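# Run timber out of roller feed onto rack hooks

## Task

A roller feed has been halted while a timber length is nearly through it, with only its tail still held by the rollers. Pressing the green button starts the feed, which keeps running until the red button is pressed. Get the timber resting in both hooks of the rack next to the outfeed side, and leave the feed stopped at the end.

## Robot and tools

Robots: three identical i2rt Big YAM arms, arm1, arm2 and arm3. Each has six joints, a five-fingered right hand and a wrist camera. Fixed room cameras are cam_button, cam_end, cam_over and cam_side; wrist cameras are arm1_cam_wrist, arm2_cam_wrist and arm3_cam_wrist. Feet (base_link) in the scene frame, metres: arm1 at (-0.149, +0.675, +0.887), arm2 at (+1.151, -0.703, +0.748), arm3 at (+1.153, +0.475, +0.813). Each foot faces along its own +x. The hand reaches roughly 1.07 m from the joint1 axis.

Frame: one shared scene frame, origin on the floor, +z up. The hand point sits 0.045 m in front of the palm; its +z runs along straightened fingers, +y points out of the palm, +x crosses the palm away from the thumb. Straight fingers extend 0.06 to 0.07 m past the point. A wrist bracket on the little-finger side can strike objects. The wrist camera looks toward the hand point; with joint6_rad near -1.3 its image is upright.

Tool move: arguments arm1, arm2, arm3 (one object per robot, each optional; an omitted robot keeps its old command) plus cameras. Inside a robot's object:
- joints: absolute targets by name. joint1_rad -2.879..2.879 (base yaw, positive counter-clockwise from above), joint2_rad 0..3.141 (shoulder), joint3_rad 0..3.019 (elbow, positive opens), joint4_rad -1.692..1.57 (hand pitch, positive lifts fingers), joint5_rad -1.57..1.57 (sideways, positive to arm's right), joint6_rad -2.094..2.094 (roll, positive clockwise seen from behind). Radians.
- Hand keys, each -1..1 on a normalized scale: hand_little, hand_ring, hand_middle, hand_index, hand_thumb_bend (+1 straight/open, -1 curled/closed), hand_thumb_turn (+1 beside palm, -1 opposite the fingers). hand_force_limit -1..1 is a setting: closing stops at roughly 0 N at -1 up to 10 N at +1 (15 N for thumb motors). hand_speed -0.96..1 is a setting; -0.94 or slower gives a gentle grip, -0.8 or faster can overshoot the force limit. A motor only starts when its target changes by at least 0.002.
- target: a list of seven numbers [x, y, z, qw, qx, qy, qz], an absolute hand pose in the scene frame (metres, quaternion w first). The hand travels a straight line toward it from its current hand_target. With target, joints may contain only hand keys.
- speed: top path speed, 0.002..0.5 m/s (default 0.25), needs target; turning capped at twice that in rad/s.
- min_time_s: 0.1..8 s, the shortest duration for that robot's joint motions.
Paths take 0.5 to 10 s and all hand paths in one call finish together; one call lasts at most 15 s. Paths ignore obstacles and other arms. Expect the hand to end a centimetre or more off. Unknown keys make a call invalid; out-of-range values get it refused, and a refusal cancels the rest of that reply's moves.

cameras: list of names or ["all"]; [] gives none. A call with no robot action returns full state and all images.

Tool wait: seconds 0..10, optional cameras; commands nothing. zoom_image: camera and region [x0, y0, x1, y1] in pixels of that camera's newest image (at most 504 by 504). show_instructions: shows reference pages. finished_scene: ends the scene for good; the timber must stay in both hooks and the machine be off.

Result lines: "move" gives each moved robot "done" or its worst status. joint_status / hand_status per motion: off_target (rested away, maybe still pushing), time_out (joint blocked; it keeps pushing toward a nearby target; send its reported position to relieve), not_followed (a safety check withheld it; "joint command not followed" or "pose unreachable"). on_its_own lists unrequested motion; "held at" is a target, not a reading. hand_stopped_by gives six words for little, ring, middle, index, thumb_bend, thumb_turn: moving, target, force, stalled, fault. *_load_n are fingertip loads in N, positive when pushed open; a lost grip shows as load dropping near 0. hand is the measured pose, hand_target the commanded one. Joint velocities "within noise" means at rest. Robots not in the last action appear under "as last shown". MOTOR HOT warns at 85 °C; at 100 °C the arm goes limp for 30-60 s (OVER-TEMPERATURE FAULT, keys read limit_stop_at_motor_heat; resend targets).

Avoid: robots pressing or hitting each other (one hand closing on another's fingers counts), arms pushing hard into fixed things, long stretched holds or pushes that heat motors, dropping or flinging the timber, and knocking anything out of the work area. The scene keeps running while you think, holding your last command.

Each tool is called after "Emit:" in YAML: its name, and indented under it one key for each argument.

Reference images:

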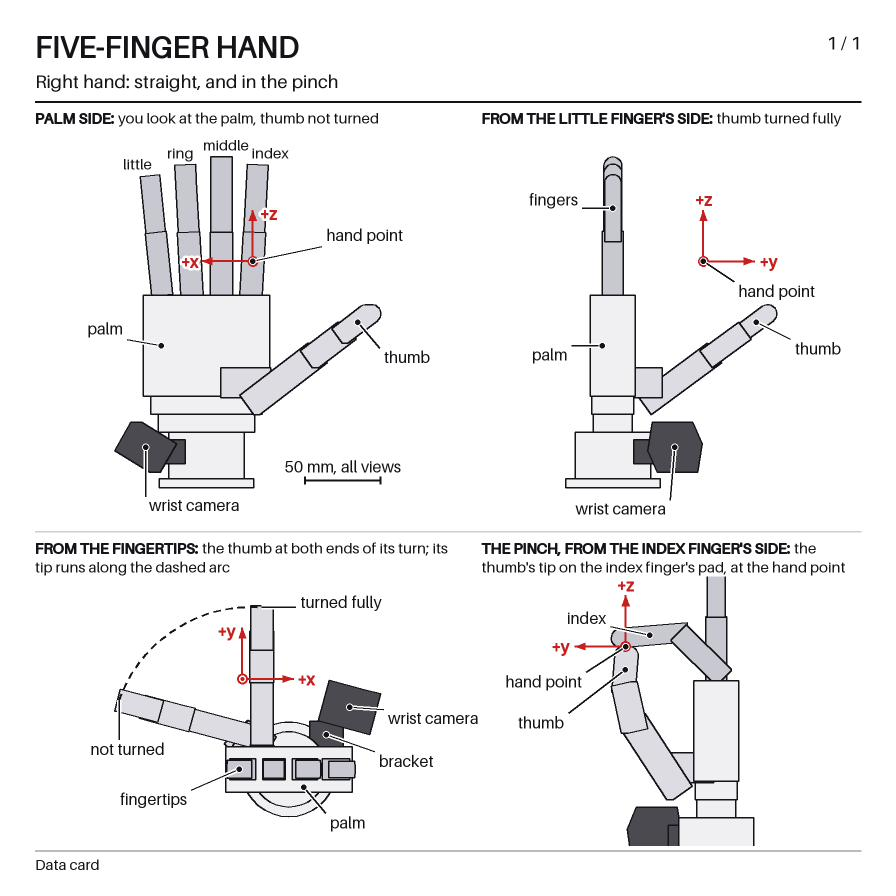

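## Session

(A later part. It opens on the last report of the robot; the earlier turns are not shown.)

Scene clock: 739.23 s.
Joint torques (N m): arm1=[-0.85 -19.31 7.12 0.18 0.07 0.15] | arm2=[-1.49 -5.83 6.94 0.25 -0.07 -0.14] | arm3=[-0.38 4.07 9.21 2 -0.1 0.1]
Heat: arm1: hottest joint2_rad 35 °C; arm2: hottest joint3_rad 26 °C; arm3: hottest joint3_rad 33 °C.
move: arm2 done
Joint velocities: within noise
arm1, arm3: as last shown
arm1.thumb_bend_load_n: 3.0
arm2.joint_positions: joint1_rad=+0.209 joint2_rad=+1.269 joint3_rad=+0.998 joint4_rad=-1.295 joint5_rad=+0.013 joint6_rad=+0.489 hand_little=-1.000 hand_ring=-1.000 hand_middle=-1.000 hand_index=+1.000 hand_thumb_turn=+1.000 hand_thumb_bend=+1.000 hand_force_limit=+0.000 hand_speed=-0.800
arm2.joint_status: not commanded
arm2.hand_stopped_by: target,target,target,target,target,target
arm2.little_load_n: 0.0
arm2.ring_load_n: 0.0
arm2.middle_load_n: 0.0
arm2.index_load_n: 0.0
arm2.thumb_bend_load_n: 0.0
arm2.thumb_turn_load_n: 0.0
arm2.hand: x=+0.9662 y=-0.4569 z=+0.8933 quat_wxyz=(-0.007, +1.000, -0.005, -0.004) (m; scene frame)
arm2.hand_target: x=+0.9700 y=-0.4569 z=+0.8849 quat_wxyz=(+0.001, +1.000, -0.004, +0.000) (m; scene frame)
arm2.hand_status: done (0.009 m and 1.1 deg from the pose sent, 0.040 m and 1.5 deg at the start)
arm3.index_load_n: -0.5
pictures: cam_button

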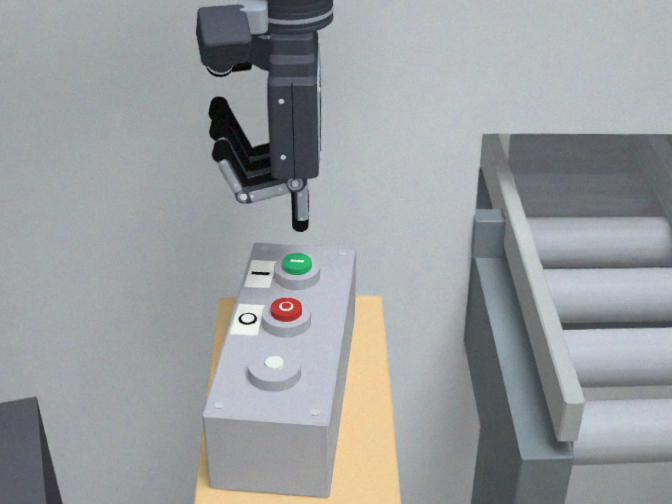

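Emit:
move:
  arm2: {"target": [0.970, -0.458, 0.858, 0, 1, 0, 0], "speed": 0.04}
  cameras: ["cam_button", "cam_over"]

Emit:
zoom_image:
  camera: "cam_button"
  region: [180, 130, 400, 420]

Scene clock: 746.90 s.
Joint torques (N m): arm1=[-0.91 -19.31 7.12 0.17 0.07 0.15] | arm2=[-1.2 -5.77 6.72 0.17 -0.06 -0.14] | arm3=[-0.38 4.07 9.2 2 -0.1 0.1]
Heat: arm1: hottest joint2_rad 35 °C; arm2: hottest joint3_rad 25 °C; arm3: hottest joint3_rad 33 °C.
move: arm2 done
Joint velocities: within noise
arm1, arm3: as last shown
arm2.joint_positions: joint1_rad=+0.209 joint2_rad=+1.289 joint3_rad=+0.944 joint4_rad=-1.218 joint5_rad=+0.013 joint6_rad=+0.481 hand_little=-1.000 hand_ring=-1.000 hand_middle=-1.000 hand_index=+1.000 hand_thumb_turn=+1.000 hand_thumb_bend=+1.000 hand_force_limit=+0.000 hand_speed=-0.800
arm2.joint_status: not commanded
arm2.hand_stopped_by: target,target,target,target,target,target
arm2.little_load_n: 0.5
arm2.ring_load_n: 0.0
arm2.middle_load_n: 0.0
arm2.index_load_n: 0.0
arm2.thumb_bend_load_n: 0.0
arm2.thumb_turn_load_n: 0.0
arm2.hand: x=+0.9662 y=-0.4571 z=+0.8672 quat_wxyz=(-0.009, +1.000, -0.001, -0.004) (m; scene frame)
arm2.hand_target: x=+0.9700 y=-0.4582 z=+0.8585 quat_wxyz=(+0.000, +1.000, +0.001, +0.000) (m; scene frame)
arm2.hand_status: done (0.010 m and 1.1 deg from the pose sent, 0.035 m and 1.1 deg at the start)
arm3.index_load_n: 0.0
pictures: cam_button, cam_over

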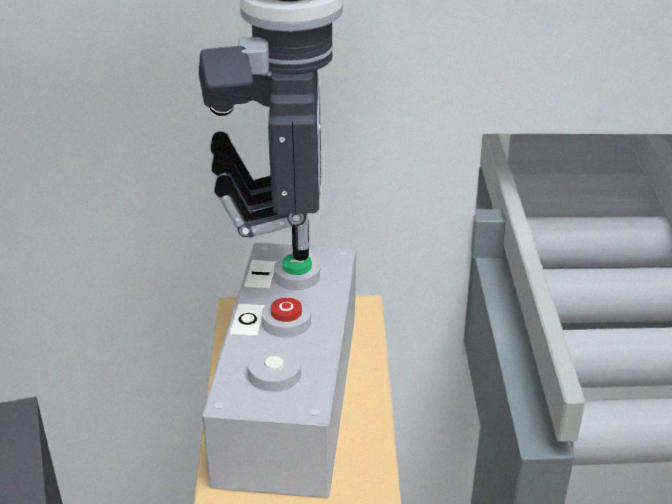

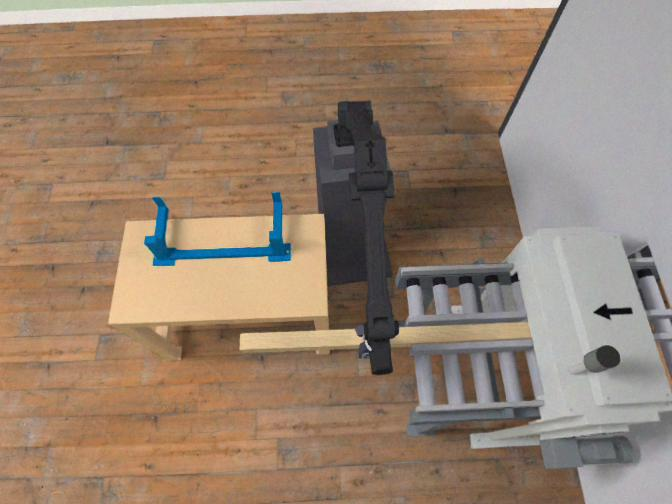

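Scaled by 1.738 from the camera's 672x504 image, which has a finer 960x720 frame.

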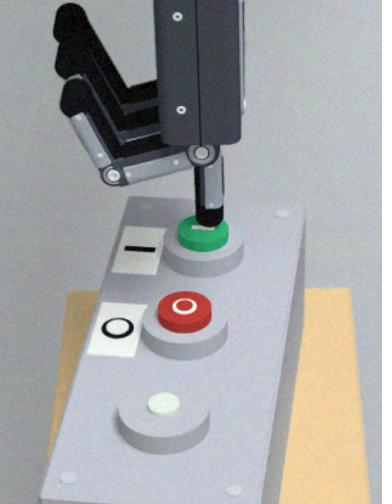

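Emit:
move:
  arm2: {"target": [0.970, -0.458, 0.849, 0, 1, 0, 0], "speed": 0.04}
  cameras: ["cam_button", "cam_over"]

Emit:
move:
  arm2: {"target": [0.970, -0.458, 0.88, 0, 1, 0, 0], "speed": 0.1}
  cameras: ["cam_button", "cam_over", "cam_side"]

Emit:
move:
  arm2: {"target": [1.030, -0.464, 0.875, 0, 1, 0, 0], "speed": 0.1}
  cameras: ["cam_button", "cam_over", "cam_side"]

Scene clock: 763.33 s.
Joint torques (N m): arm1=[-0.91 -19.31 7.12 0.18 0.07 0.15] | arm2=[-1.44 -5.01 6.08 0.51 -0.05 -0.09] | arm3=[-0.38 4.01 9.21 2.02 -0.11 0.09]
Heat: arm1: hottest joint2_rad 34 °C; arm2: hottest joint3_rad 24 °C; arm3: hottest joint3_rad 33 °C.
move: arm2 off_target
Joint velocities: within noise
arm1: as last shown
arm1.ring_load_n: 1.5
arm2.joint_positions: joint1_rad=+0.209 joint2_rad=+1.289 joint3_rad=+0.935 joint4_rad=-1.201 joint5_rad=+0.013 joint6_rad=+0.473 hand_little=-1.000 hand_ring=-1.000 hand_middle=-1.000 hand_index=+1.000 hand_thumb_turn=+1.000 hand_thumb_bend=+1.000 hand_force_limit=+0.000 hand_speed=-0.800
arm2.joint_status: not commanded
arm2.hand_stopped_by: target,target,target,target,target,target
arm2.little_load_n: 0.0
arm2.ring_load_n: 0.0
arm2.middle_load_n: 0.0
arm2.index_load_n: -1.0
arm2.thumb_bend_load_n: 0.0
arm2.thumb_turn_load_n: 0.0
arm2.hand: x=+0.9663 y=-0.4565 z=+0.8637 quat_wxyz=(-0.012, +1.000, +0.003, -0.006) (m; scene frame)
arm2.hand_target: x=+0.9705 y=-0.4588 z=+0.8498 quat_wxyz=(-0.001, +1.000, +0.003, +0.000) (m; scene frame)
arm2.hand_status: off_target (0.015 m and 1.6 deg from the pose sent, 0.019 m and 1.1 deg at the start)
arm3.joint_positions: joint1_rad=+0.338 joint2_rad=+0.617 joint3_rad=+1.359 joint4_rad=-1.217 joint5_rad=-0.294 joint6_rad=-1.422 hand_little=+1.000 hand_ring=+1.000 hand_middle=+1.000 hand_index=+1.000 hand_thumb_turn=+1.000 hand_thumb_bend=+1.000 hand_force_limit=+0.000 hand_speed=-0.800
arm3.joint_status: not commanded
arm3.hand_stopped_by: target,target,target,target,target,target
arm3.little_load_n: 0.0
arm3.ring_load_n: 0.0
arm3.middle_load_n: 0.0
arm3.index_load_n: 0.0
arm3.thumb_bend_load_n: 0.0
arm3.thumb_turn_load_n: 0.0
arm3.hand: x=+1.2180 y=+0.2290 z=+1.3180 quat_wxyz=(+0.183, +0.676, -0.506, +0.504) (m; scene frame)
arm3.hand_target: x=+1.2176 y=+0.2307 z=+1.3311 quat_wxyz=(+0.191, +0.671, -0.500, +0.513) (m; scene frame)
arm3.hand_status: not commanded
pictures: cam_button, cam_over

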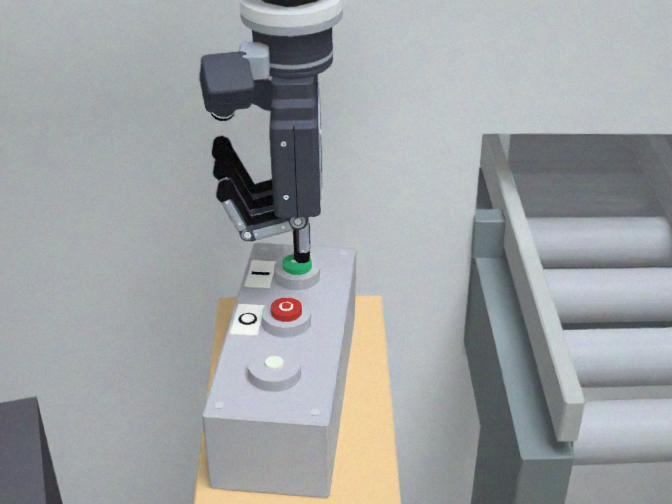

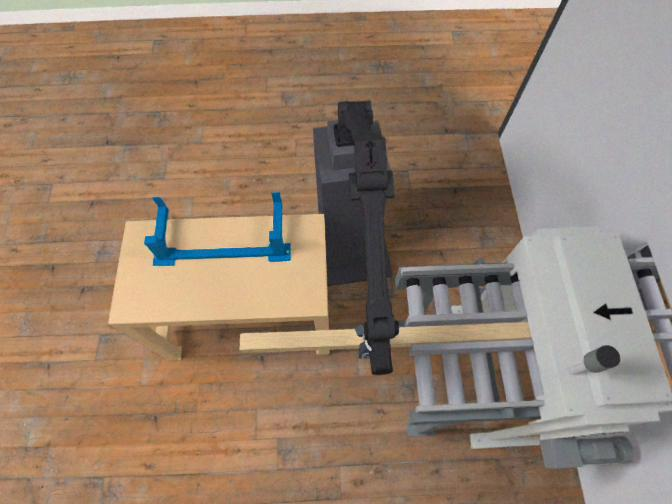

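Scene clock: 764.40 s.
Joint torques (N m): arm1=[-0.85 -19.37 7.12 0.2 0.07 0.15] | arm2=[-1.2 -7.12 10.03 -0.92 -0.06 -0.02] | arm3=[-0.38 4.01 9.2 1.99 -0.1 0.1]
Heat: arm1: hottest joint2_rad 34 °C; arm2: hottest joint3_rad 24 °C; arm3: hottest joint3_rad 33 °C.
move: arm2 off_target
Joint velocities: within noise
arm1, arm3: as last shown
arm1.index_load_n: 0.5
arm1.thumb_turn_load_n: 0.5
arm2.joint_positions: joint1_rad=+0.209 joint2_rad=+1.289 joint3_rad=+0.938 joint4_rad=-1.243 joint5_rad=+0.011 joint6_rad=+0.480 hand_little=-1.000 hand_ring=-1.000 hand_middle=-1.000 hand_index=+1.000 hand_thumb_turn=+1.000 hand_thumb_bend=+1.000 hand_force_limit=+0.000 hand_speed=-0.800
arm2.joint_status: not commanded
arm2.hand_stopped_by: target,target,target,target,target,target
arm2.little_load_n: 0.0
arm2.ring_load_n: 0.0
arm2.middle_load_n: 0.0
arm2.index_load_n: 0.0
arm2.thumb_bend_load_n: 0.0
arm2.thumb_turn_load_n: 0.0
arm2.hand: x=+0.9702 y=-0.4653 z=+0.8663 quat_wxyz=(+0.005, +1.000, +0.000, +0.002) (m; scene frame)
arm2.hand_target: x=+0.9684 y=-0.4562 z=+0.8796 quat_wxyz=(-0.003, +1.000, -0.003, -0.003) (m; scene frame)
arm2.hand_status: off_target (0.016 m and 0.6 deg from the pose sent, 0.017 m and 1.6 deg at the start)
arm3.little_load_n: 0.5
pictures: cam_button, cam_over, cam_side

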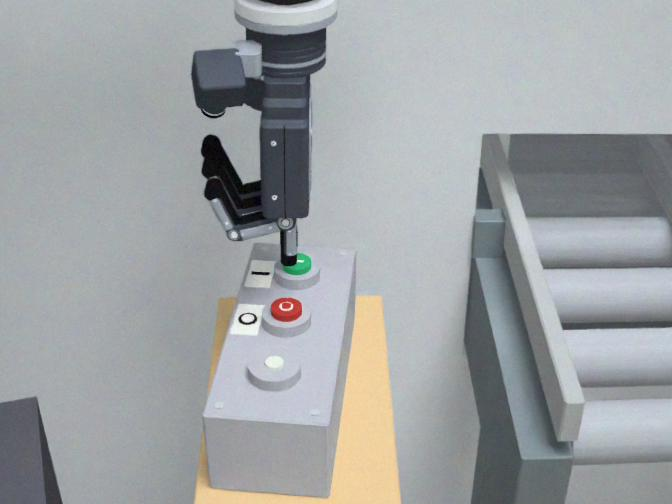

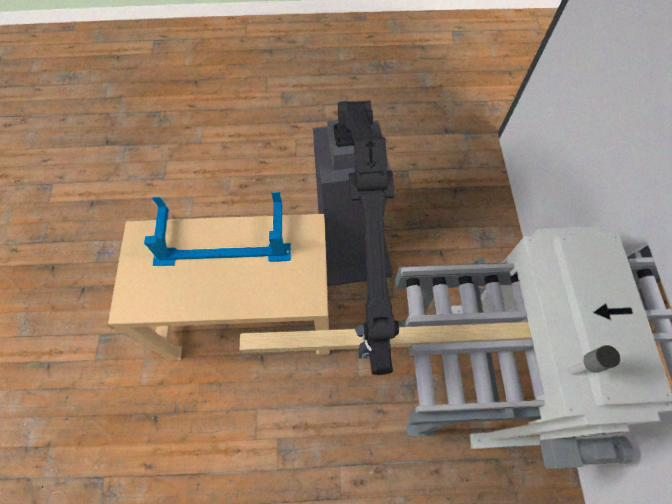

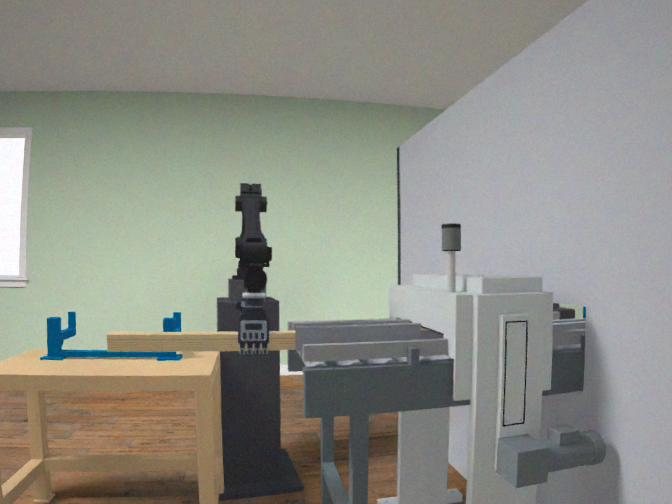

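Scene clock: 765.90 s.
Joint torques (N m): arm1=[-0.91 -19.31 7.12 0.17 0.07 0.15] | arm2=[-1.67 -7.12 6.72 -0.43 -0.01 -0.14] | arm3=[-0.44 4.07 9.21 2.02 -0.1 0.1]
Heat: arm1: hottest joint2_rad 34 °C; arm2: hottest joint3_rad 24 °C; arm3: hottest joint3_rad 33 °C.
move: arm2 done
Joint velocities: within noise
arm1, arm3: as last shown
arm1.index_load_n: 0.0
arm2.joint_positions: joint1_rad=+0.052 joint2_rad=+1.223 joint3_rad=+0.912 joint4_rad=-1.270 joint5_rad=+0.014 joint6_rad=+0.323 hand_little=-1.000 hand_ring=-1.000 hand_middle=-1.000 hand_index=+1.000 hand_thumb_turn=+1.000 hand_thumb_bend=+1.000 hand_force_limit=+0.000 hand_speed=-0.800
arm2.joint_status: not commanded
arm2.hand_stopped_by: target,target,target,target,target,target
arm2.little_load_n: 0.0
arm2.ring_load_n: 0.0
arm2.middle_load_n: 0.0
arm2.index_load_n: 0.0
arm2.thumb_bend_load_n: 0.0
arm2.thumb_turn_load_n: 0.0
arm2.hand: x=+1.0246 y=-0.4612 z=+0.8758 quat_wxyz=(+0.000, +1.000, +0.000, +0.000) (m; scene frame)
arm2.hand_target: x=+1.0304 y=-0.4662 z=+0.8753 quat_wxyz=(+0.004, +1.000, +0.000, +0.002) (m; scene frame)
arm2.hand_status: done (0.006 m and 0.1 deg from the pose sent, 0.060 m and 0.6 deg at the start)
arm3.little_load_n: 0.0
pictures: cam_button, cam_over, cam_side

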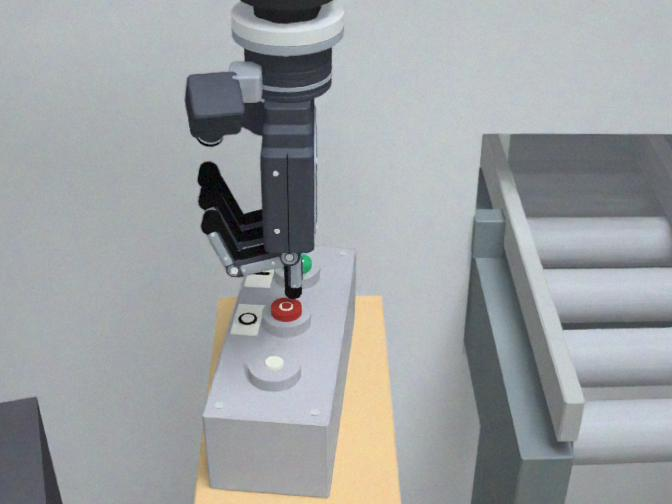

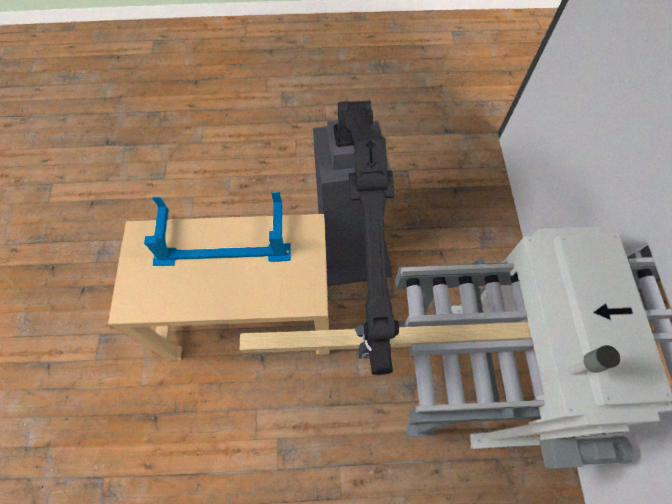

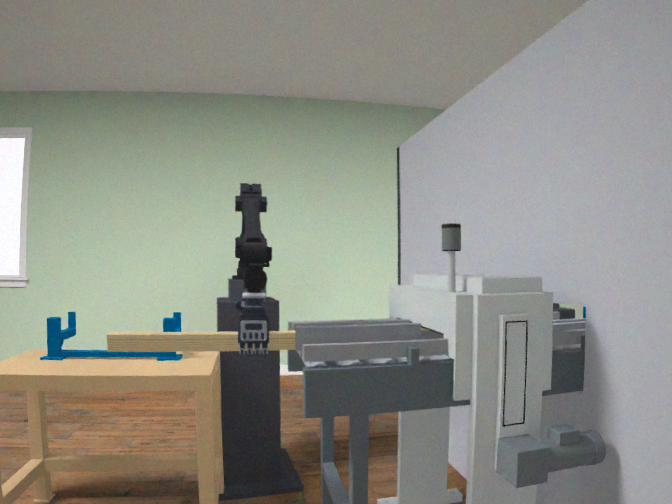

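Emit:
move:
  arm2: {"target": [0.970, -0.458, 0.88, 0, 1, 0, 0], "speed": 0.1}
  cameras: []

Emit:
move:
  arm2: {"target": [0.970, -0.458, 0.840, 0, 1, 0, 0], "speed": 0.05}
  cameras: ["cam_button"]

Emit:
wait:
  seconds: 0.5
  cameras: ["cam_button", "cam_side", "cam_over", "cam_end"]

Scene clock: 775.57 s.
Joint torques (N m): arm1=[-0.85 -19.37 7.1 0.18 0.07 0.15] | arm2=[0.21 -5.19 11.28 -0.23 -0.02 0.14] | arm3=[-0.38 4.07 9.22 2 -0.1 0.1]
Heat: arm1: hottest joint2_rad 34 °C; arm2: hottest joint3_rad 25 °C; arm3: hottest joint3_rad 33 °C.
move: arm2 off_target
Joint velocities: within noise
arm1, arm3: as last shown
arm1.ring_load_n: 2.0
arm1.thumb_bend_load_n: 3.5
arm1.thumb_turn_load_n: 1.0
arm2.joint_positions: joint1_rad=+0.189 joint2_rad=+1.268 joint3_rad=+0.920 joint4_rad=-1.270 joint5_rad=+0.013 joint6_rad=+0.450 hand_little=-1.000 hand_ring=-1.000 hand_middle=-1.000 hand_index=+1.000 hand_thumb_turn=+1.000 hand_thumb_bend=+1.000 hand_force_limit=+0.000 hand_speed=-0.800
arm2.joint_status: not commanded
arm2.hand_stopped_by: target,target,target,target,target,target
arm2.little_load_n: 0.0
arm2.ring_load_n: 0.0
arm2.middle_load_n: 0.0
arm2.index_load_n: 0.0
arm2.thumb_bend_load_n: 0.0
arm2.thumb_turn_load_n: 0.0
arm2.hand: x=+0.9834 y=-0.4754 z=+0.8674 quat_wxyz=(+0.016, +1.000, +0.005, +0.008) (m; scene frame)
arm2.hand_target: x=+0.9711 y=-0.4583 z=+0.8802 quat_wxyz=(-0.001, +1.000, +0.003, +0.000) (m; scene frame)
arm2.hand_status: off_target (0.025 m and 2.1 deg from the pose sent, 0.055 m and 0.1 deg at the start)
arm3.little_load_n: -0.5
pictures: none
No camera images: "cameras" was empty.

Scene clock: 776.87 s.
Joint torques (N m): arm1=[-0.85 -19.31 7.12 0.17 0.07 0.15] | arm2=[0.03 -3.49 6 2.78 -0.05 0.18] | arm3=[-0.38 4.07 9.22 2.02 -0.1 0.1]
Heat: arm1: hottest joint2_rad 34 °C; arm2: hottest joint3_rad 25 °C; arm3: hottest joint3_rad 33 °C.
move: arm2 off_target
Joint velocities: within noise
arm1, arm3: as last shown
arm1.ring_load_n: 1.5
arm1.thumb_bend_load_n: 3.0
arm1.thumb_turn_load_n: 0.5
arm2.joint_positions: joint1_rad=+0.189 joint2_rad=+1.283 joint3_rad=+0.917 joint4_rad=-1.239 joint5_rad=+0.013 joint6_rad=+0.452 hand_little=-1.000 hand_ring=-1.000 hand_middle=-1.000 hand_index=+0.999 hand_thumb_turn=+1.000 hand_thumb_bend=+1.000 hand_force_limit=+0.000 hand_speed=-0.800
arm2.joint_status: not commanded
arm2.hand_stopped_by: target,target,target,target,target,target
arm2.little_load_n: 0.0
arm2.ring_load_n: 0.0
arm2.middle_load_n: 0.0
arm2.index_load_n: -9.0
arm2.thumb_bend_load_n: -0.5
arm2.thumb_turn_load_n: 0.0
arm2.hand: x=+0.9802 y=-0.4693 z=+0.8609 quat_wxyz=(+0.011, +1.000, +0.004, +0.005) (m; scene frame)
arm2.hand_target: x=+0.9717 y=-0.4603 z=+0.8414 quat_wxyz=(+0.002, +1.000, +0.000, +0.001) (m; scene frame)
arm2.hand_status: off_target (0.026 m and 1.4 deg from the pose sent, 0.035 m and 2.1 deg at the start)
arm3.little_load_n: 0.0
arm3.thumb_bend_load_n: 0.5
pictures: cam_button

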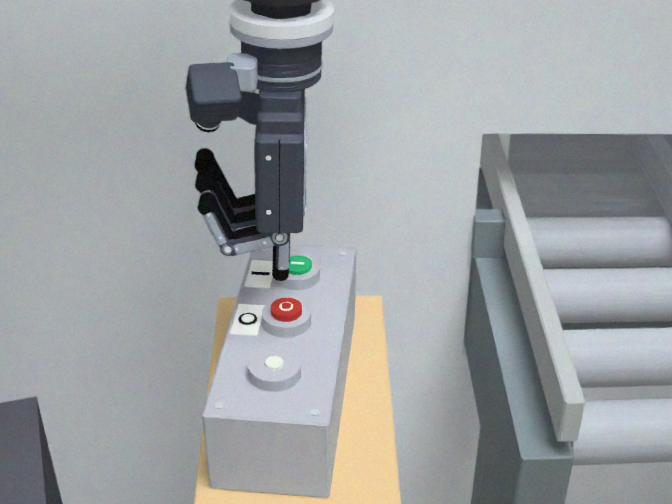

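Scene clock: 777.37 s.
Joint torques (N m): arm1=[-0.85 -19.37 7.12 0.18 0.07 0.15] | arm2=[0.09 -3.37 5.98 2.71 -0.05 0.18] | arm3=[-0.38 4.07 9.21 2 -0.1 0.1]
Heat: arm1: hottest joint2_rad 34 °C; arm2: hottest joint3_rad 25 °C; arm3: hottest joint3_rad 33 °C.
Joint velocities: within noise
arm1.joint_positions: joint1_rad=-0.058 joint2_rad=+2.542 joint3_rad=+2.027 joint4_rad=-1.012 joint5_rad=-0.008 joint6_rad=+0.055 hand_little=-0.051 hand_ring=-0.098 hand_middle=-0.120 hand_index=-0.120 hand_thumb_turn=-1.000 hand_thumb_bend=+0.935 hand_force_limit=-0.700 hand_speed=-0.900
arm1.joint_status: not commanded
arm1.hand_stopped_by: force,force,target,target,force,target
arm1.little_load_n: 1.0
arm1.ring_load_n: 1.5
arm1.middle_load_n: 0.5
arm1.index_load_n: 0.0
arm1.thumb_bend_load_n: 3.0
arm1.thumb_turn_load_n: 1.0
arm1.hand: x=-0.0831 y=+0.0206 z=+0.7093 quat_wxyz=(+0.000, -0.003, -1.000, +0.016) (m; scene frame)
arm1.hand_target: x=-0.0726 y=+0.0290 z=+0.6974 quat_wxyz=(+0.000, +0.000, -1.000, +0.004) (m; scene frame)
arm1.hand_status: not commanded
arm2.joint_positions: joint1_rad=+0.189 joint2_rad=+1.283 joint3_rad=+0.917 joint4_rad=-1.239 joint5_rad=+0.013 joint6_rad=+0.452 hand_little=-1.000 hand_ring=-1.000 hand_middle=-1.000 hand_index=+0.999 hand_thumb_turn=+1.000 hand_thumb_bend=+1.000 hand_force_limit=+0.000 hand_speed=-0.800
arm2.joint_status: not commanded
arm2.hand_stopped_by: target,target,target,target,target,target
arm2.little_load_n: 0.5
arm2.ring_load_n: 0.0
arm2.middle_load_n: 0.0
arm2.index_load_n: -9.0
arm2.thumb_bend_load_n: 0.0
arm2.thumb_turn_load_n: 0.0
arm2.hand: x=+0.9802 y=-0.4693 z=+0.8609 quat_wxyz=(+0.011, +1.000, +0.004, +0.005) (m; scene frame)
arm2.hand_target: x=+0.9717 y=-0.4603 z=+0.8414 quat_wxyz=(+0.002, +1.000, +0.000, +0.001) (m; scene frame)
arm2.hand_status: off_target (0.026 m and 1.4 deg from the pose sent, 0.035 m and 2.1 deg at the start)
arm3.joint_positions: joint1_rad=+0.338 joint2_rad=+0.617 joint3_rad=+1.359 joint4_rad=-1.217 joint5_rad=-0.294 joint6_rad=-1.422 hand_little=+1.000 hand_ring=+1.000 hand_middle=+1.000 hand_index=+1.000 hand_thumb_turn=+1.000 hand_thumb_bend=+1.000 hand_force_limit=+0.000 hand_speed=-0.800
arm3.joint_status: not commanded
arm3.hand_stopped_by: target,target,target,target,target,target
arm3.little_load_n: 0.0
arm3.ring_load_n: 0.0
arm3.middle_load_n: 0.0
arm3.index_load_n: 0.0
arm3.thumb_bend_load_n: 0.0
arm3.thumb_turn_load_n: 0.0
arm3.hand: x=+1.2180 y=+0.2290 z=+1.3180 quat_wxyz=(+0.183, +0.676, -0.506, +0.504) (m; scene frame)
arm3.hand_target: x=+1.2176 y=+0.2307 z=+1.3311 quat_wxyz=(+0.191, +0.671, -0.500, +0.513) (m; scene frame)
arm3.hand_status: not commanded
wait: 0.50 s; at rest by 0.27 s
pictures: cam_button, cam_end, cam_over, cam_side

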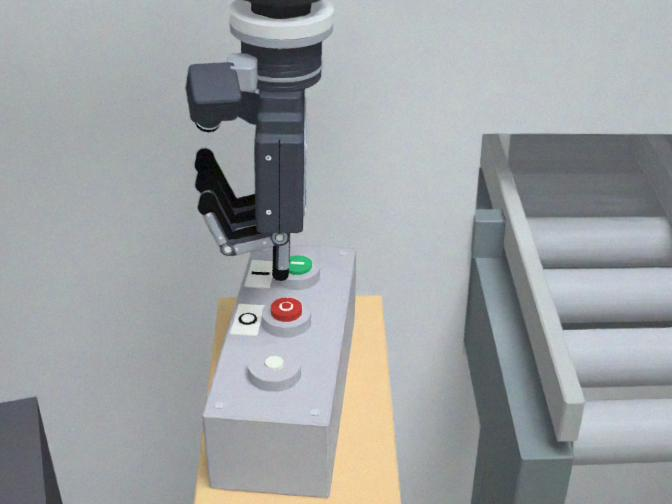

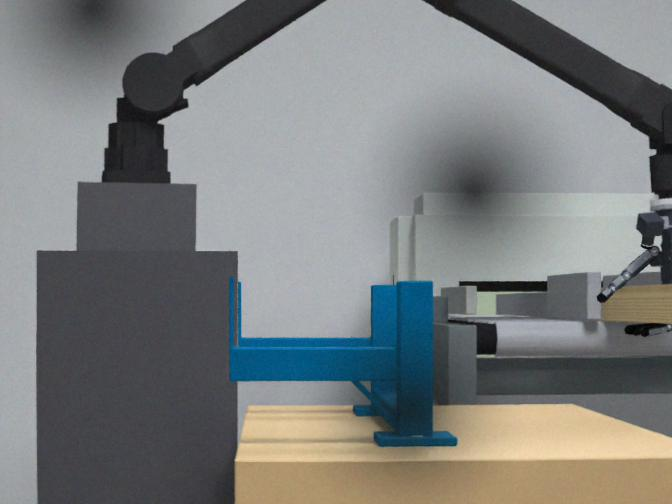

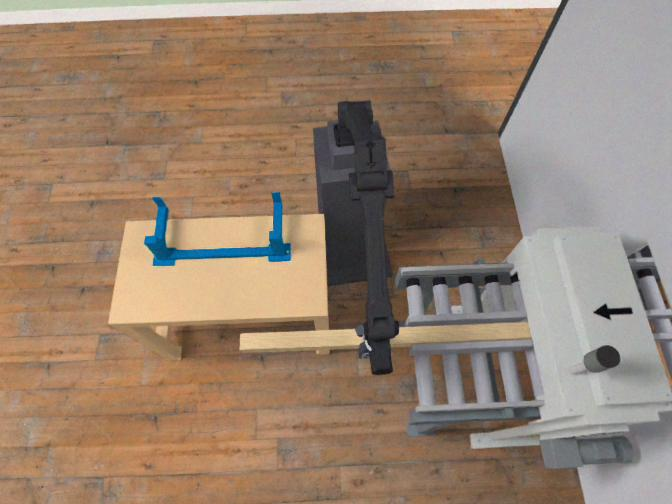

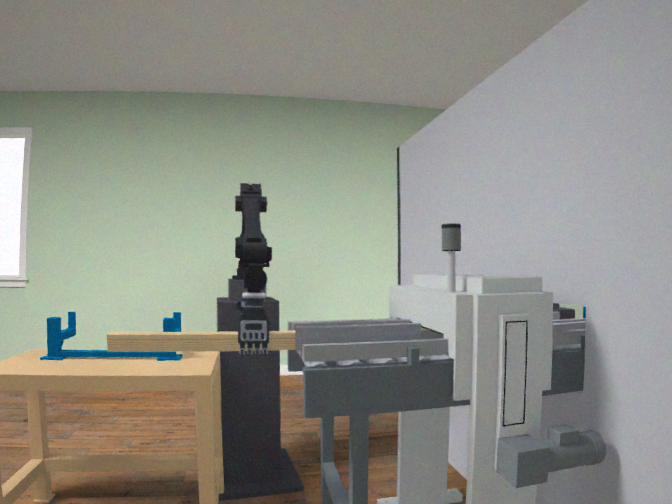

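Emit:
move:
  arm2: {"target": [0.965, -0.455, 0.91, 0, 1, 0, 0], "speed": 0.1}
  cameras: []

Emit:
move:
  arm2: {"target": [0.955, -0.450, 0.89, 0, 1, 0, 0], "speed": 0.1}
  cameras: ["cam_button"]

Scene clock: 782.70 s.
Joint torques (N m): arm1=[-0.85 -19.31 7.1 0.18 0.07 0.15] | arm2=[0.56 -7.41 11.37 -0.49 -0.07 0.13] | arm3=[-0.32 4.07 9.21 2.02 -0.1 0.1]
Heat: arm1: hottest joint2_rad 34 °C; arm2: hottest joint3_rad 25 °C; arm3: hottest joint3_rad 33 °C.
move: arm2 off_target
Joint velocities: within noise
arm1, arm3: as last shown
arm1.ring_load_n: 2.0
arm1.thumb_bend_load_n: 3.5
arm2.joint_positions: joint1_rad=+0.198 joint2_rad=+1.283 joint3_rad=+0.993 joint4_rad=-1.342 joint5_rad=+0.013 joint6_rad=+0.467 hand_little=-1.000 hand_ring=-1.000 hand_middle=-1.000 hand_index=+1.000 hand_thumb_turn=+1.000 hand_thumb_bend=+1.000 hand_force_limit=+0.000 hand_speed=-0.800
arm2.joint_status: not commanded
arm2.hand_stopped_by: target,target,target,target,target,target
arm2.little_load_n: 0.0
arm2.ring_load_n: 0.0
arm2.middle_load_n: 0.0
arm2.index_load_n: 0.0
arm2.thumb_bend_load_n: 0.0
arm2.thumb_turn_load_n: 0.0
arm2.hand: x=+0.9765 y=-0.4684 z=+0.8901 quat_wxyz=(+0.022, +1.000, +0.001, +0.011) (m; scene frame)
arm2.hand_target: x=+0.9650 y=-0.4550 z=+0.9093 quat_wxyz=(-0.001, +1.000, +0.001, -0.001) (m; scene frame)
arm2.hand_status: off_target (0.027 m and 2.8 deg from the pose sent, 0.053 m and 1.4 deg at the start)
pictures: none
No camera images: "cameras" was empty.

Scene clock: 783.73 s.
Joint torques (N m): arm1=[-0.85 -19.31 7.1 0.18 0.08 0.15] | arm2=[0.09 -6.07 9.99 0.17 -0.05 0.14] | arm3=[-0.38 4.07 9.21 2 -0.1 0.1]
Heat: arm1: hottest joint2_rad 34 °C; arm2: hottest joint3_rad 25 °C; arm3: hottest joint3_rad 33 °C.
move: arm2 off_target
Joint velocities: within noise
arm1, arm3: as last shown
arm1.ring_load_n: 1.5
arm1.thumb_bend_load_n: 3.0
arm2.joint_positions: joint1_rad=+0.215 joint2_rad=+1.299 joint3_rad=+0.993 joint4_rad=-1.304 joint5_rad=+0.013 joint6_rad=+0.487 hand_little=-1.000 hand_ring=-1.000 hand_middle=-1.000 hand_index=+1.000 hand_thumb_turn=+1.000 hand_thumb_bend=+1.000 hand_force_limit=+0.000 hand_speed=-0.800
arm2.joint_status: not commanded
arm2.hand_stopped_by: target,target,target,target,target,target
arm2.little_load_n: 0.0
arm2.ring_load_n: 0.0
arm2.middle_load_n: 0.0
arm2.index_load_n: 0.0
arm2.thumb_bend_load_n: 0.0
arm2.thumb_turn_load_n: 0.0
arm2.hand: x=+0.9665 y=-0.4616 z=+0.8840 quat_wxyz=(+0.012, +1.000, -0.001, +0.006) (m; scene frame)
arm2.hand_target: x=+0.9557 y=-0.4503 z=+0.8901 quat_wxyz=(+0.000, +1.000, -0.001, +0.000) (m; scene frame)
arm2.hand_status: off_target (0.017 m and 1.5 deg from the pose sent, 0.028 m and 2.8 deg at the start)
pictures: cam_button

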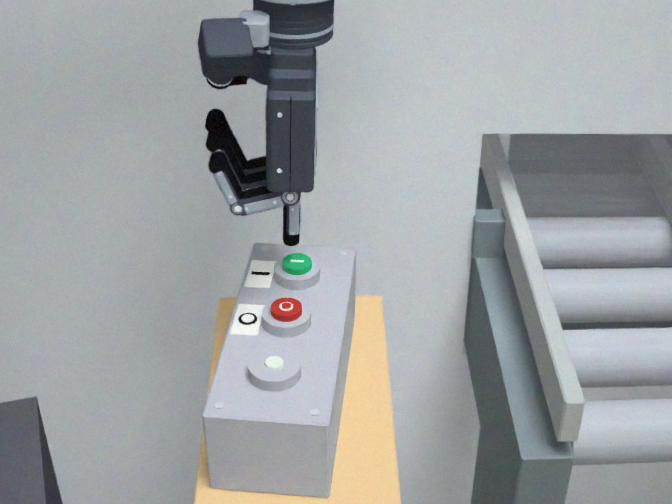

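Emit:
move:
  arm2: {"target": [0.957, -0.450, 0.862, 0, 1, 0, 0], "speed": 0.08}
  cameras: ["cam_button"]

Emit:
zoom_image:
  camera: "cam_button"
  region: [220, 200, 370, 350]

Scene clock: 791.93 s.
Joint torques (N m): arm1=[-0.91 -19.31 7.12 0.18 0.07 0.15] | arm2=[-0.15 -6.12 6.72 0.1 -0.04 0.04] | arm3=[-0.44 4.01 9.2 1.99 -0.1 0.1]
Heat: arm1: hottest joint2_rad 34 °C; arm2: hottest joint3_rad 25 °C; arm3: hottest joint3_rad 33 °C.
move: arm2 done
Joint velocities: within noise
arm1, arm3: as last shown
arm2.joint_positions: joint1_rad=+0.215 joint2_rad=+1.320 joint3_rad=+0.983 joint4_rad=-1.226 joint5_rad=+0.013 joint6_rad=+0.487 hand_little=-1.000 hand_ring=-1.000 hand_middle=-1.000 hand_index=+1.000 hand_thumb_turn=+1.000 hand_thumb_bend=+1.000 hand_force_limit=+0.000 hand_speed=-0.800
arm2.joint_status: not commanded
arm2.hand_stopped_by: target,target,target,target,target,target
arm2.little_load_n: 0.0
arm2.ring_load_n: 0.0
arm2.middle_load_n: 0.0
arm2.index_load_n: 0.5
arm2.thumb_bend_load_n: 0.0
arm2.thumb_turn_load_n: 0.0
arm2.hand: x=+0.9585 y=-0.4468 z=+0.8712 quat_wxyz=(-0.009, +1.000, -0.001, -0.004) (m; scene frame)
arm2.hand_target: x=+0.9573 y=-0.4501 z=+0.8623 quat_wxyz=(+0.000, +1.000, +0.000, +0.000) (m; scene frame)
arm2.hand_status: done (0.010 m and 1.1 deg from the pose sent, 0.027 m and 1.5 deg at the start)
pictures: cam_button

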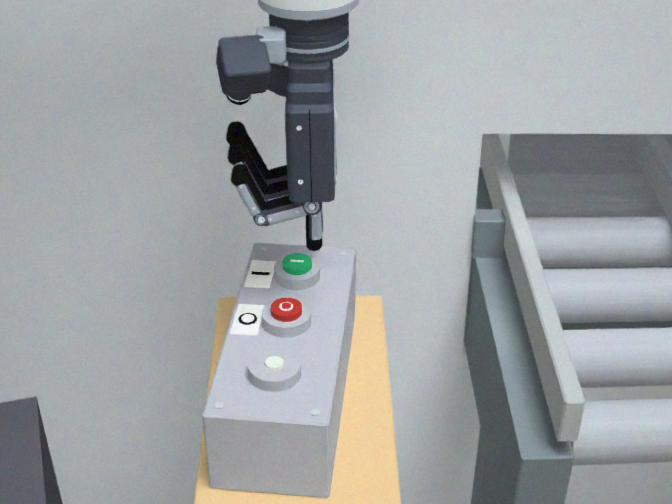

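Scaled by 3.360 from the camera's 672x504 image, which has a finer 960x720 frame.

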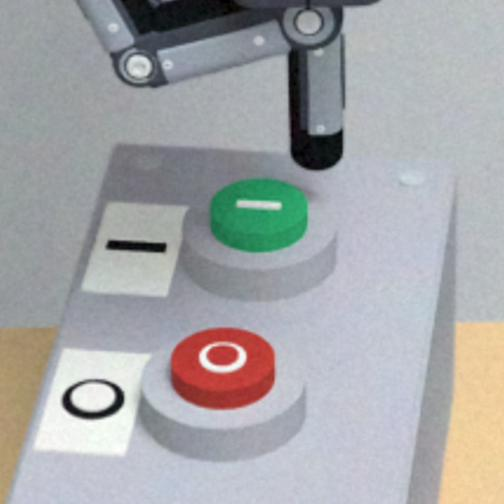

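Emit:
move:
  arm2: {"target": [0.970, -0.462, 0.866, 0, 1, 0, 0], "speed": 0.08}
  cameras: ["cam_button"]

Scene clock: 797.63 s.
Joint torques (N m): arm1=[-0.85 -19.31 7.12 0.18 0.07 0.15] | arm2=[-1.49 -8.29 6.67 -0.36 -0.07 -0.11] | arm3=[-0.32 4.13 9.2 2.03 -0.11 0.1]
Heat: arm1: hottest joint2_rad 34 °C; arm2: hottest joint3_rad 25 °C; arm3: hottest joint3_rad 33 °C.
move: arm2 done
Joint velocities: within noise
arm1, arm3: as last shown
arm1.little_load_n: 0.5
arm1.ring_load_n: 2.0
arm2.joint_positions: joint1_rad=+0.215 joint2_rad=+1.302 joint3_rad=+0.950 joint4_rad=-1.226 joint5_rad=+0.013 joint6_rad=+0.493 hand_little=-1.000 hand_ring=-1.000 hand_middle=-1.000 hand_index=+1.000 hand_thumb_turn=+1.000 hand_thumb_bend=+1.000 hand_force_limit=+0.000 hand_speed=-0.800
arm2.joint_status: not commanded
arm2.hand_stopped_by: target,target,target,target,target,target
arm2.little_load_n: 0.0
arm2.ring_load_n: 0.0
arm2.middle_load_n: 0.0
arm2.index_load_n: 0.0
arm2.thumb_bend_load_n: -0.5
arm2.thumb_turn_load_n: 0.0
arm2.hand: x=+0.9639 y=-0.4577 z=+0.8661 quat_wxyz=(-0.003, +1.000, -0.004, -0.001) (m; scene frame)
arm2.hand_target: x=+0.9696 y=-0.4622 z=+0.8656 quat_wxyz=(+0.001, +1.000, -0.003, +0.000) (m; scene frame)
arm2.hand_status: done (0.007 m and 0.6 deg from the pose sent, 0.020 m and 1.1 deg at the start)
pictures: cam_button

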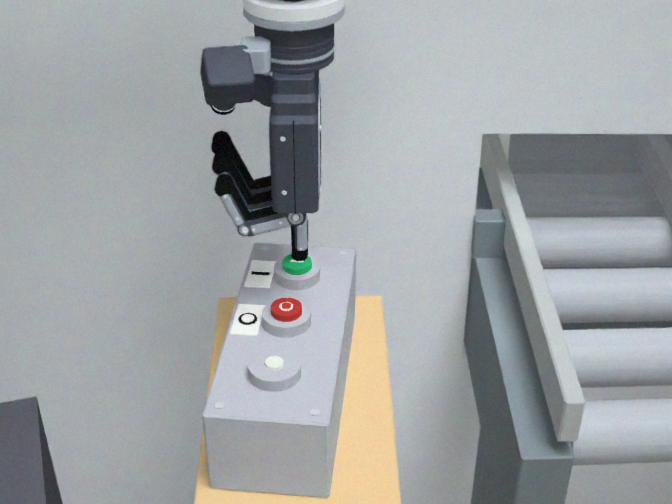

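Emit:
move:
  arm2: {"target": [0.970, -0.462, 0.838, 0, 1, 0, 0], "speed": 0.06}
  cameras: ["cam_button", "cam_over", "cam_side"]

Scene clock: 802.43 s.
Joint torques (N m): arm1=[3.43 -20.31 7.02 0.32 -0.85 0.84] | arm2=[-1.85 -4.95 5.05 1.07 -0.04 -0.05] | arm3=[-0.44 4.13 9.18 2.02 -0.1 0.1]
Heat: arm1: hottest joint2_rad 34 °C; arm2: hottest joint3_rad 25 °C; arm3: hottest joint3_rad 33 °C.
move: arm2 off_target
Joint velocities: within noise
arm1, arm3: as last shown
arm1.joint_positions: joint1_rad=-0.118 joint2_rad=+2.556 joint3_rad=+2.027 joint4_rad=-1.026 joint5_rad=+0.023 joint6_rad=-0.015 hand_little=-0.051 hand_ring=-0.098 hand_middle=-0.120 hand_index=-0.120 hand_thumb_turn=-1.000 hand_thumb_bend=+0.937 hand_force_limit=-0.700 hand_speed=-0.900
arm1.little_load_n: 6.0
arm1.ring_load_n: 2.5
arm1.middle_load_n: 0.0
arm1.thumb_bend_load_n: 8.5
arm1.thumb_turn_load_n: -5.0
arm1.hand: x=-0.1326 y=+0.0281 z=+0.7009 quat_wxyz=(+0.016, +0.003, -1.000, +0.003) (m; scene frame)
arm1.hand_target: x=-0.0801 y=+0.0307 z=+0.6977 quat_wxyz=(+0.004, -0.005, -1.000, +0.000) (m; scene frame)
arm2.joint_positions: joint1_rad=+0.215 joint2_rad=+1.289 joint3_rad=+0.923 joint4_rad=-1.187 joint5_rad=+0.013 joint6_rad=+0.475 hand_little=-1.000 hand_ring=-1.000 hand_middle=-1.000 hand_index=+1.000 hand_thumb_turn=+1.000 hand_thumb_bend=+1.000 hand_force_limit=+0.000 hand_speed=-0.800
arm2.joint_status: not commanded
arm2.hand_stopped_by: target,target,target,target,target,target
arm2.little_load_n: 0.0
arm2.ring_load_n: 0.0
arm2.middle_load_n: 0.0
arm2.index_load_n: -3.5
arm2.thumb_bend_load_n: 0.0
arm2.thumb_turn_load_n: 0.0
arm2.hand: x=+0.9652 y=-0.4587 z=+0.8592 quat_wxyz=(-0.013, +1.000, +0.005, -0.006) (m; scene frame)
arm2.hand_target: x=+0.9703 y=-0.4629 z=+0.8400 quat_wxyz=(-0.001, +1.000, +0.003, -0.001) (m; scene frame)
arm2.hand_status: off_target (0.022 m and 1.7 deg from the pose sent, 0.029 m and 0.6 deg at the start)
pictures: cam_button, cam_over, cam_side

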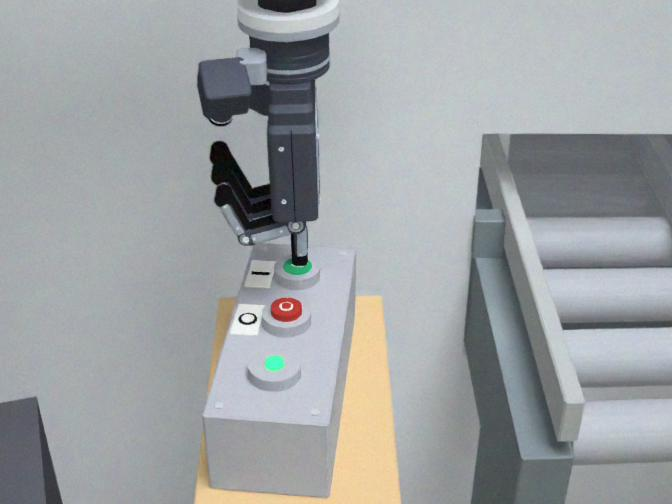

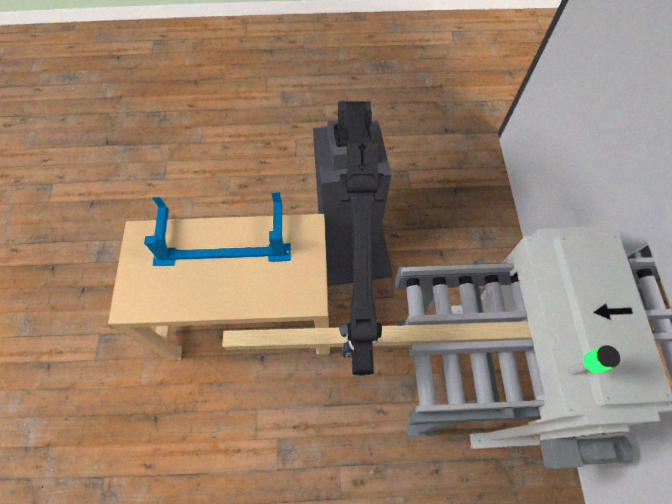

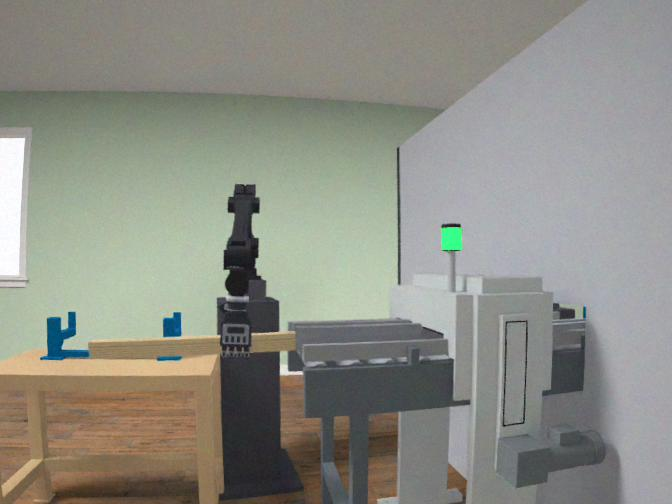

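Emit:
move:
  arm2: {"target": [0.980, -0.462, 0.89, 0, 1, 0, 0], "speed": 0.2}
  cameras: ["cam_over", "cam_end", "cam_side"]

Emit:
move:
  arm2: {"target": [1.030, -0.464, 0.878, 0, 1, 0, 0], "speed": 0.15}
  cameras: ["cam_button", "cam_over"]

Scene clock: 808.80 s.
Joint torques (N m): arm1=[3.49 -20.31 7.01 0.32 -0.85 0.85] | arm2=[-1.67 -7.71 10.78 -0.47 0.05 -0.13] | arm3=[-0.38 4.07 9.2 1.99 -0.1 0.1]
Heat: arm1: hottest joint2_rad 34 °C; arm2: hottest joint3_rad 25 °C; arm3: hottest joint3_rad 33 °C.
move: arm2 off_target
Joint velocities: within noise
arm1, arm3: as last shown
arm1.thumb_bend_load_n: 9.0
arm2.joint_positions: joint1_rad=+0.192 joint2_rad=+1.268 joint3_rad=+0.926 joint4_rad=-1.293 joint5_rad=+0.011 joint6_rad=+0.469 hand_little=-1.000 hand_ring=-1.000 hand_middle=-1.000 hand_index=+1.000 hand_thumb_turn=+1.000 hand_thumb_bend=+1.000 hand_force_limit=+0.000 hand_speed=-0.800
arm2.joint_status: not commanded
arm2.hand_stopped_by: target,target,target,target,target,target
arm2.little_load_n: 0.0
arm2.ring_load_n: 0.5
arm2.middle_load_n: 0.0
arm2.index_load_n: 0.0
arm2.thumb_bend_load_n: 0.0
arm2.thumb_turn_load_n: 0.0
arm2.hand: x=+0.9830 y=-0.4788 z=+0.8705 quat_wxyz=(+0.024, +1.000, -0.003, +0.011) (m; scene frame)
arm2.hand_target: x=+0.9799 y=-0.4626 z=+0.8890 quat_wxyz=(+0.000, +1.000, -0.003, +0.000) (m; scene frame)
arm2.hand_status: off_target (0.026 m and 3.0 deg from the pose sent, 0.034 m and 1.7 deg at the start)
pictures: cam_end, cam_over, cam_side

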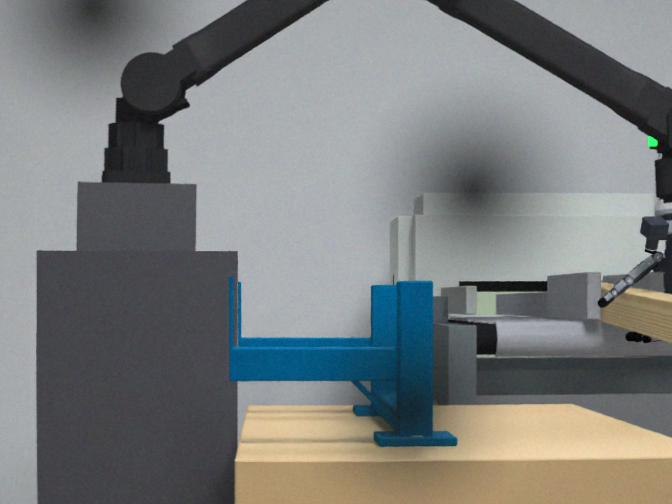

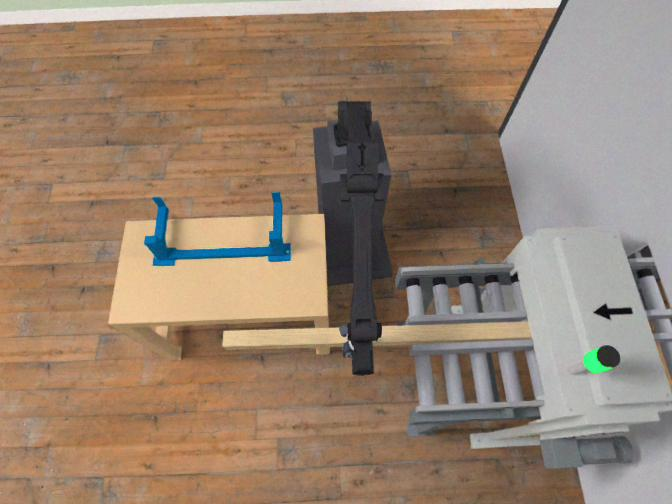

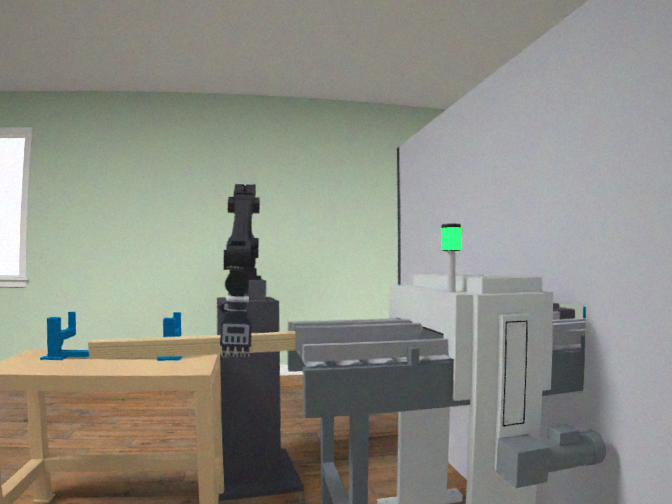

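Scene clock: 810.13 s.
Joint torques (N m): arm1=[3.49 -20.31 7.02 0.31 -0.85 0.85] | arm2=[-1.55 -6.95 6.71 0.14 -0.1 -0.12] | arm3=[-0.38 4.07 9.21 1.99 -0.1 0.1]
Heat: arm1: hottest joint2_rad 34 °C; arm2: hottest joint3_rad 25 °C; arm3: hottest joint3_rad 33 °C.
move: arm2 done
Joint velocities: within noise
arm1, arm3: as last shown
arm1.middle_load_n: 0.5
arm2.joint_positions: joint1_rad=+0.052 joint2_rad=+1.219 joint3_rad=+0.918 joint4_rad=-1.289 joint5_rad=+0.014 joint6_rad=+0.323 hand_little=-1.000 hand_ring=-1.000 hand_middle=-1.000 hand_index=+1.000 hand_thumb_turn=+1.000 hand_thumb_bend=+1.000 hand_force_limit=+0.000 hand_speed=-0.800
arm2.joint_status: not commanded
arm2.hand_stopped_by: target,target,target,target,target,target
arm2.little_load_n: 0.0
arm2.ring_load_n: 0.0
arm2.middle_load_n: 0.0
arm2.index_load_n: 0.0
arm2.thumb_bend_load_n: 0.0
arm2.thumb_turn_load_n: 0.0
arm2.hand: x=+1.0255 y=-0.4636 z=+0.8798 quat_wxyz=(+0.004, +1.000, +0.000, +0.002) (m; scene frame)
arm2.hand_target: x=+1.0292 y=-0.4645 z=+0.8780 quat_wxyz=(+0.001, +1.000, +0.000, -0.001) (m; scene frame)
arm2.hand_status: done (0.005 m and 0.5 deg from the pose sent, 0.050 m and 3.0 deg at the start)
pictures: cam_button, cam_over

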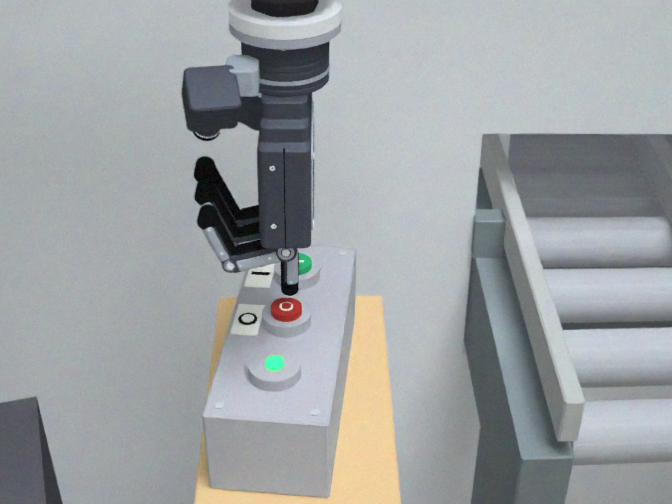

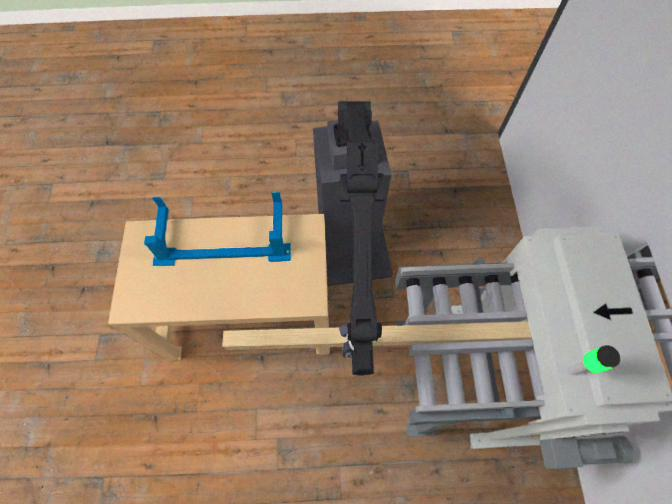

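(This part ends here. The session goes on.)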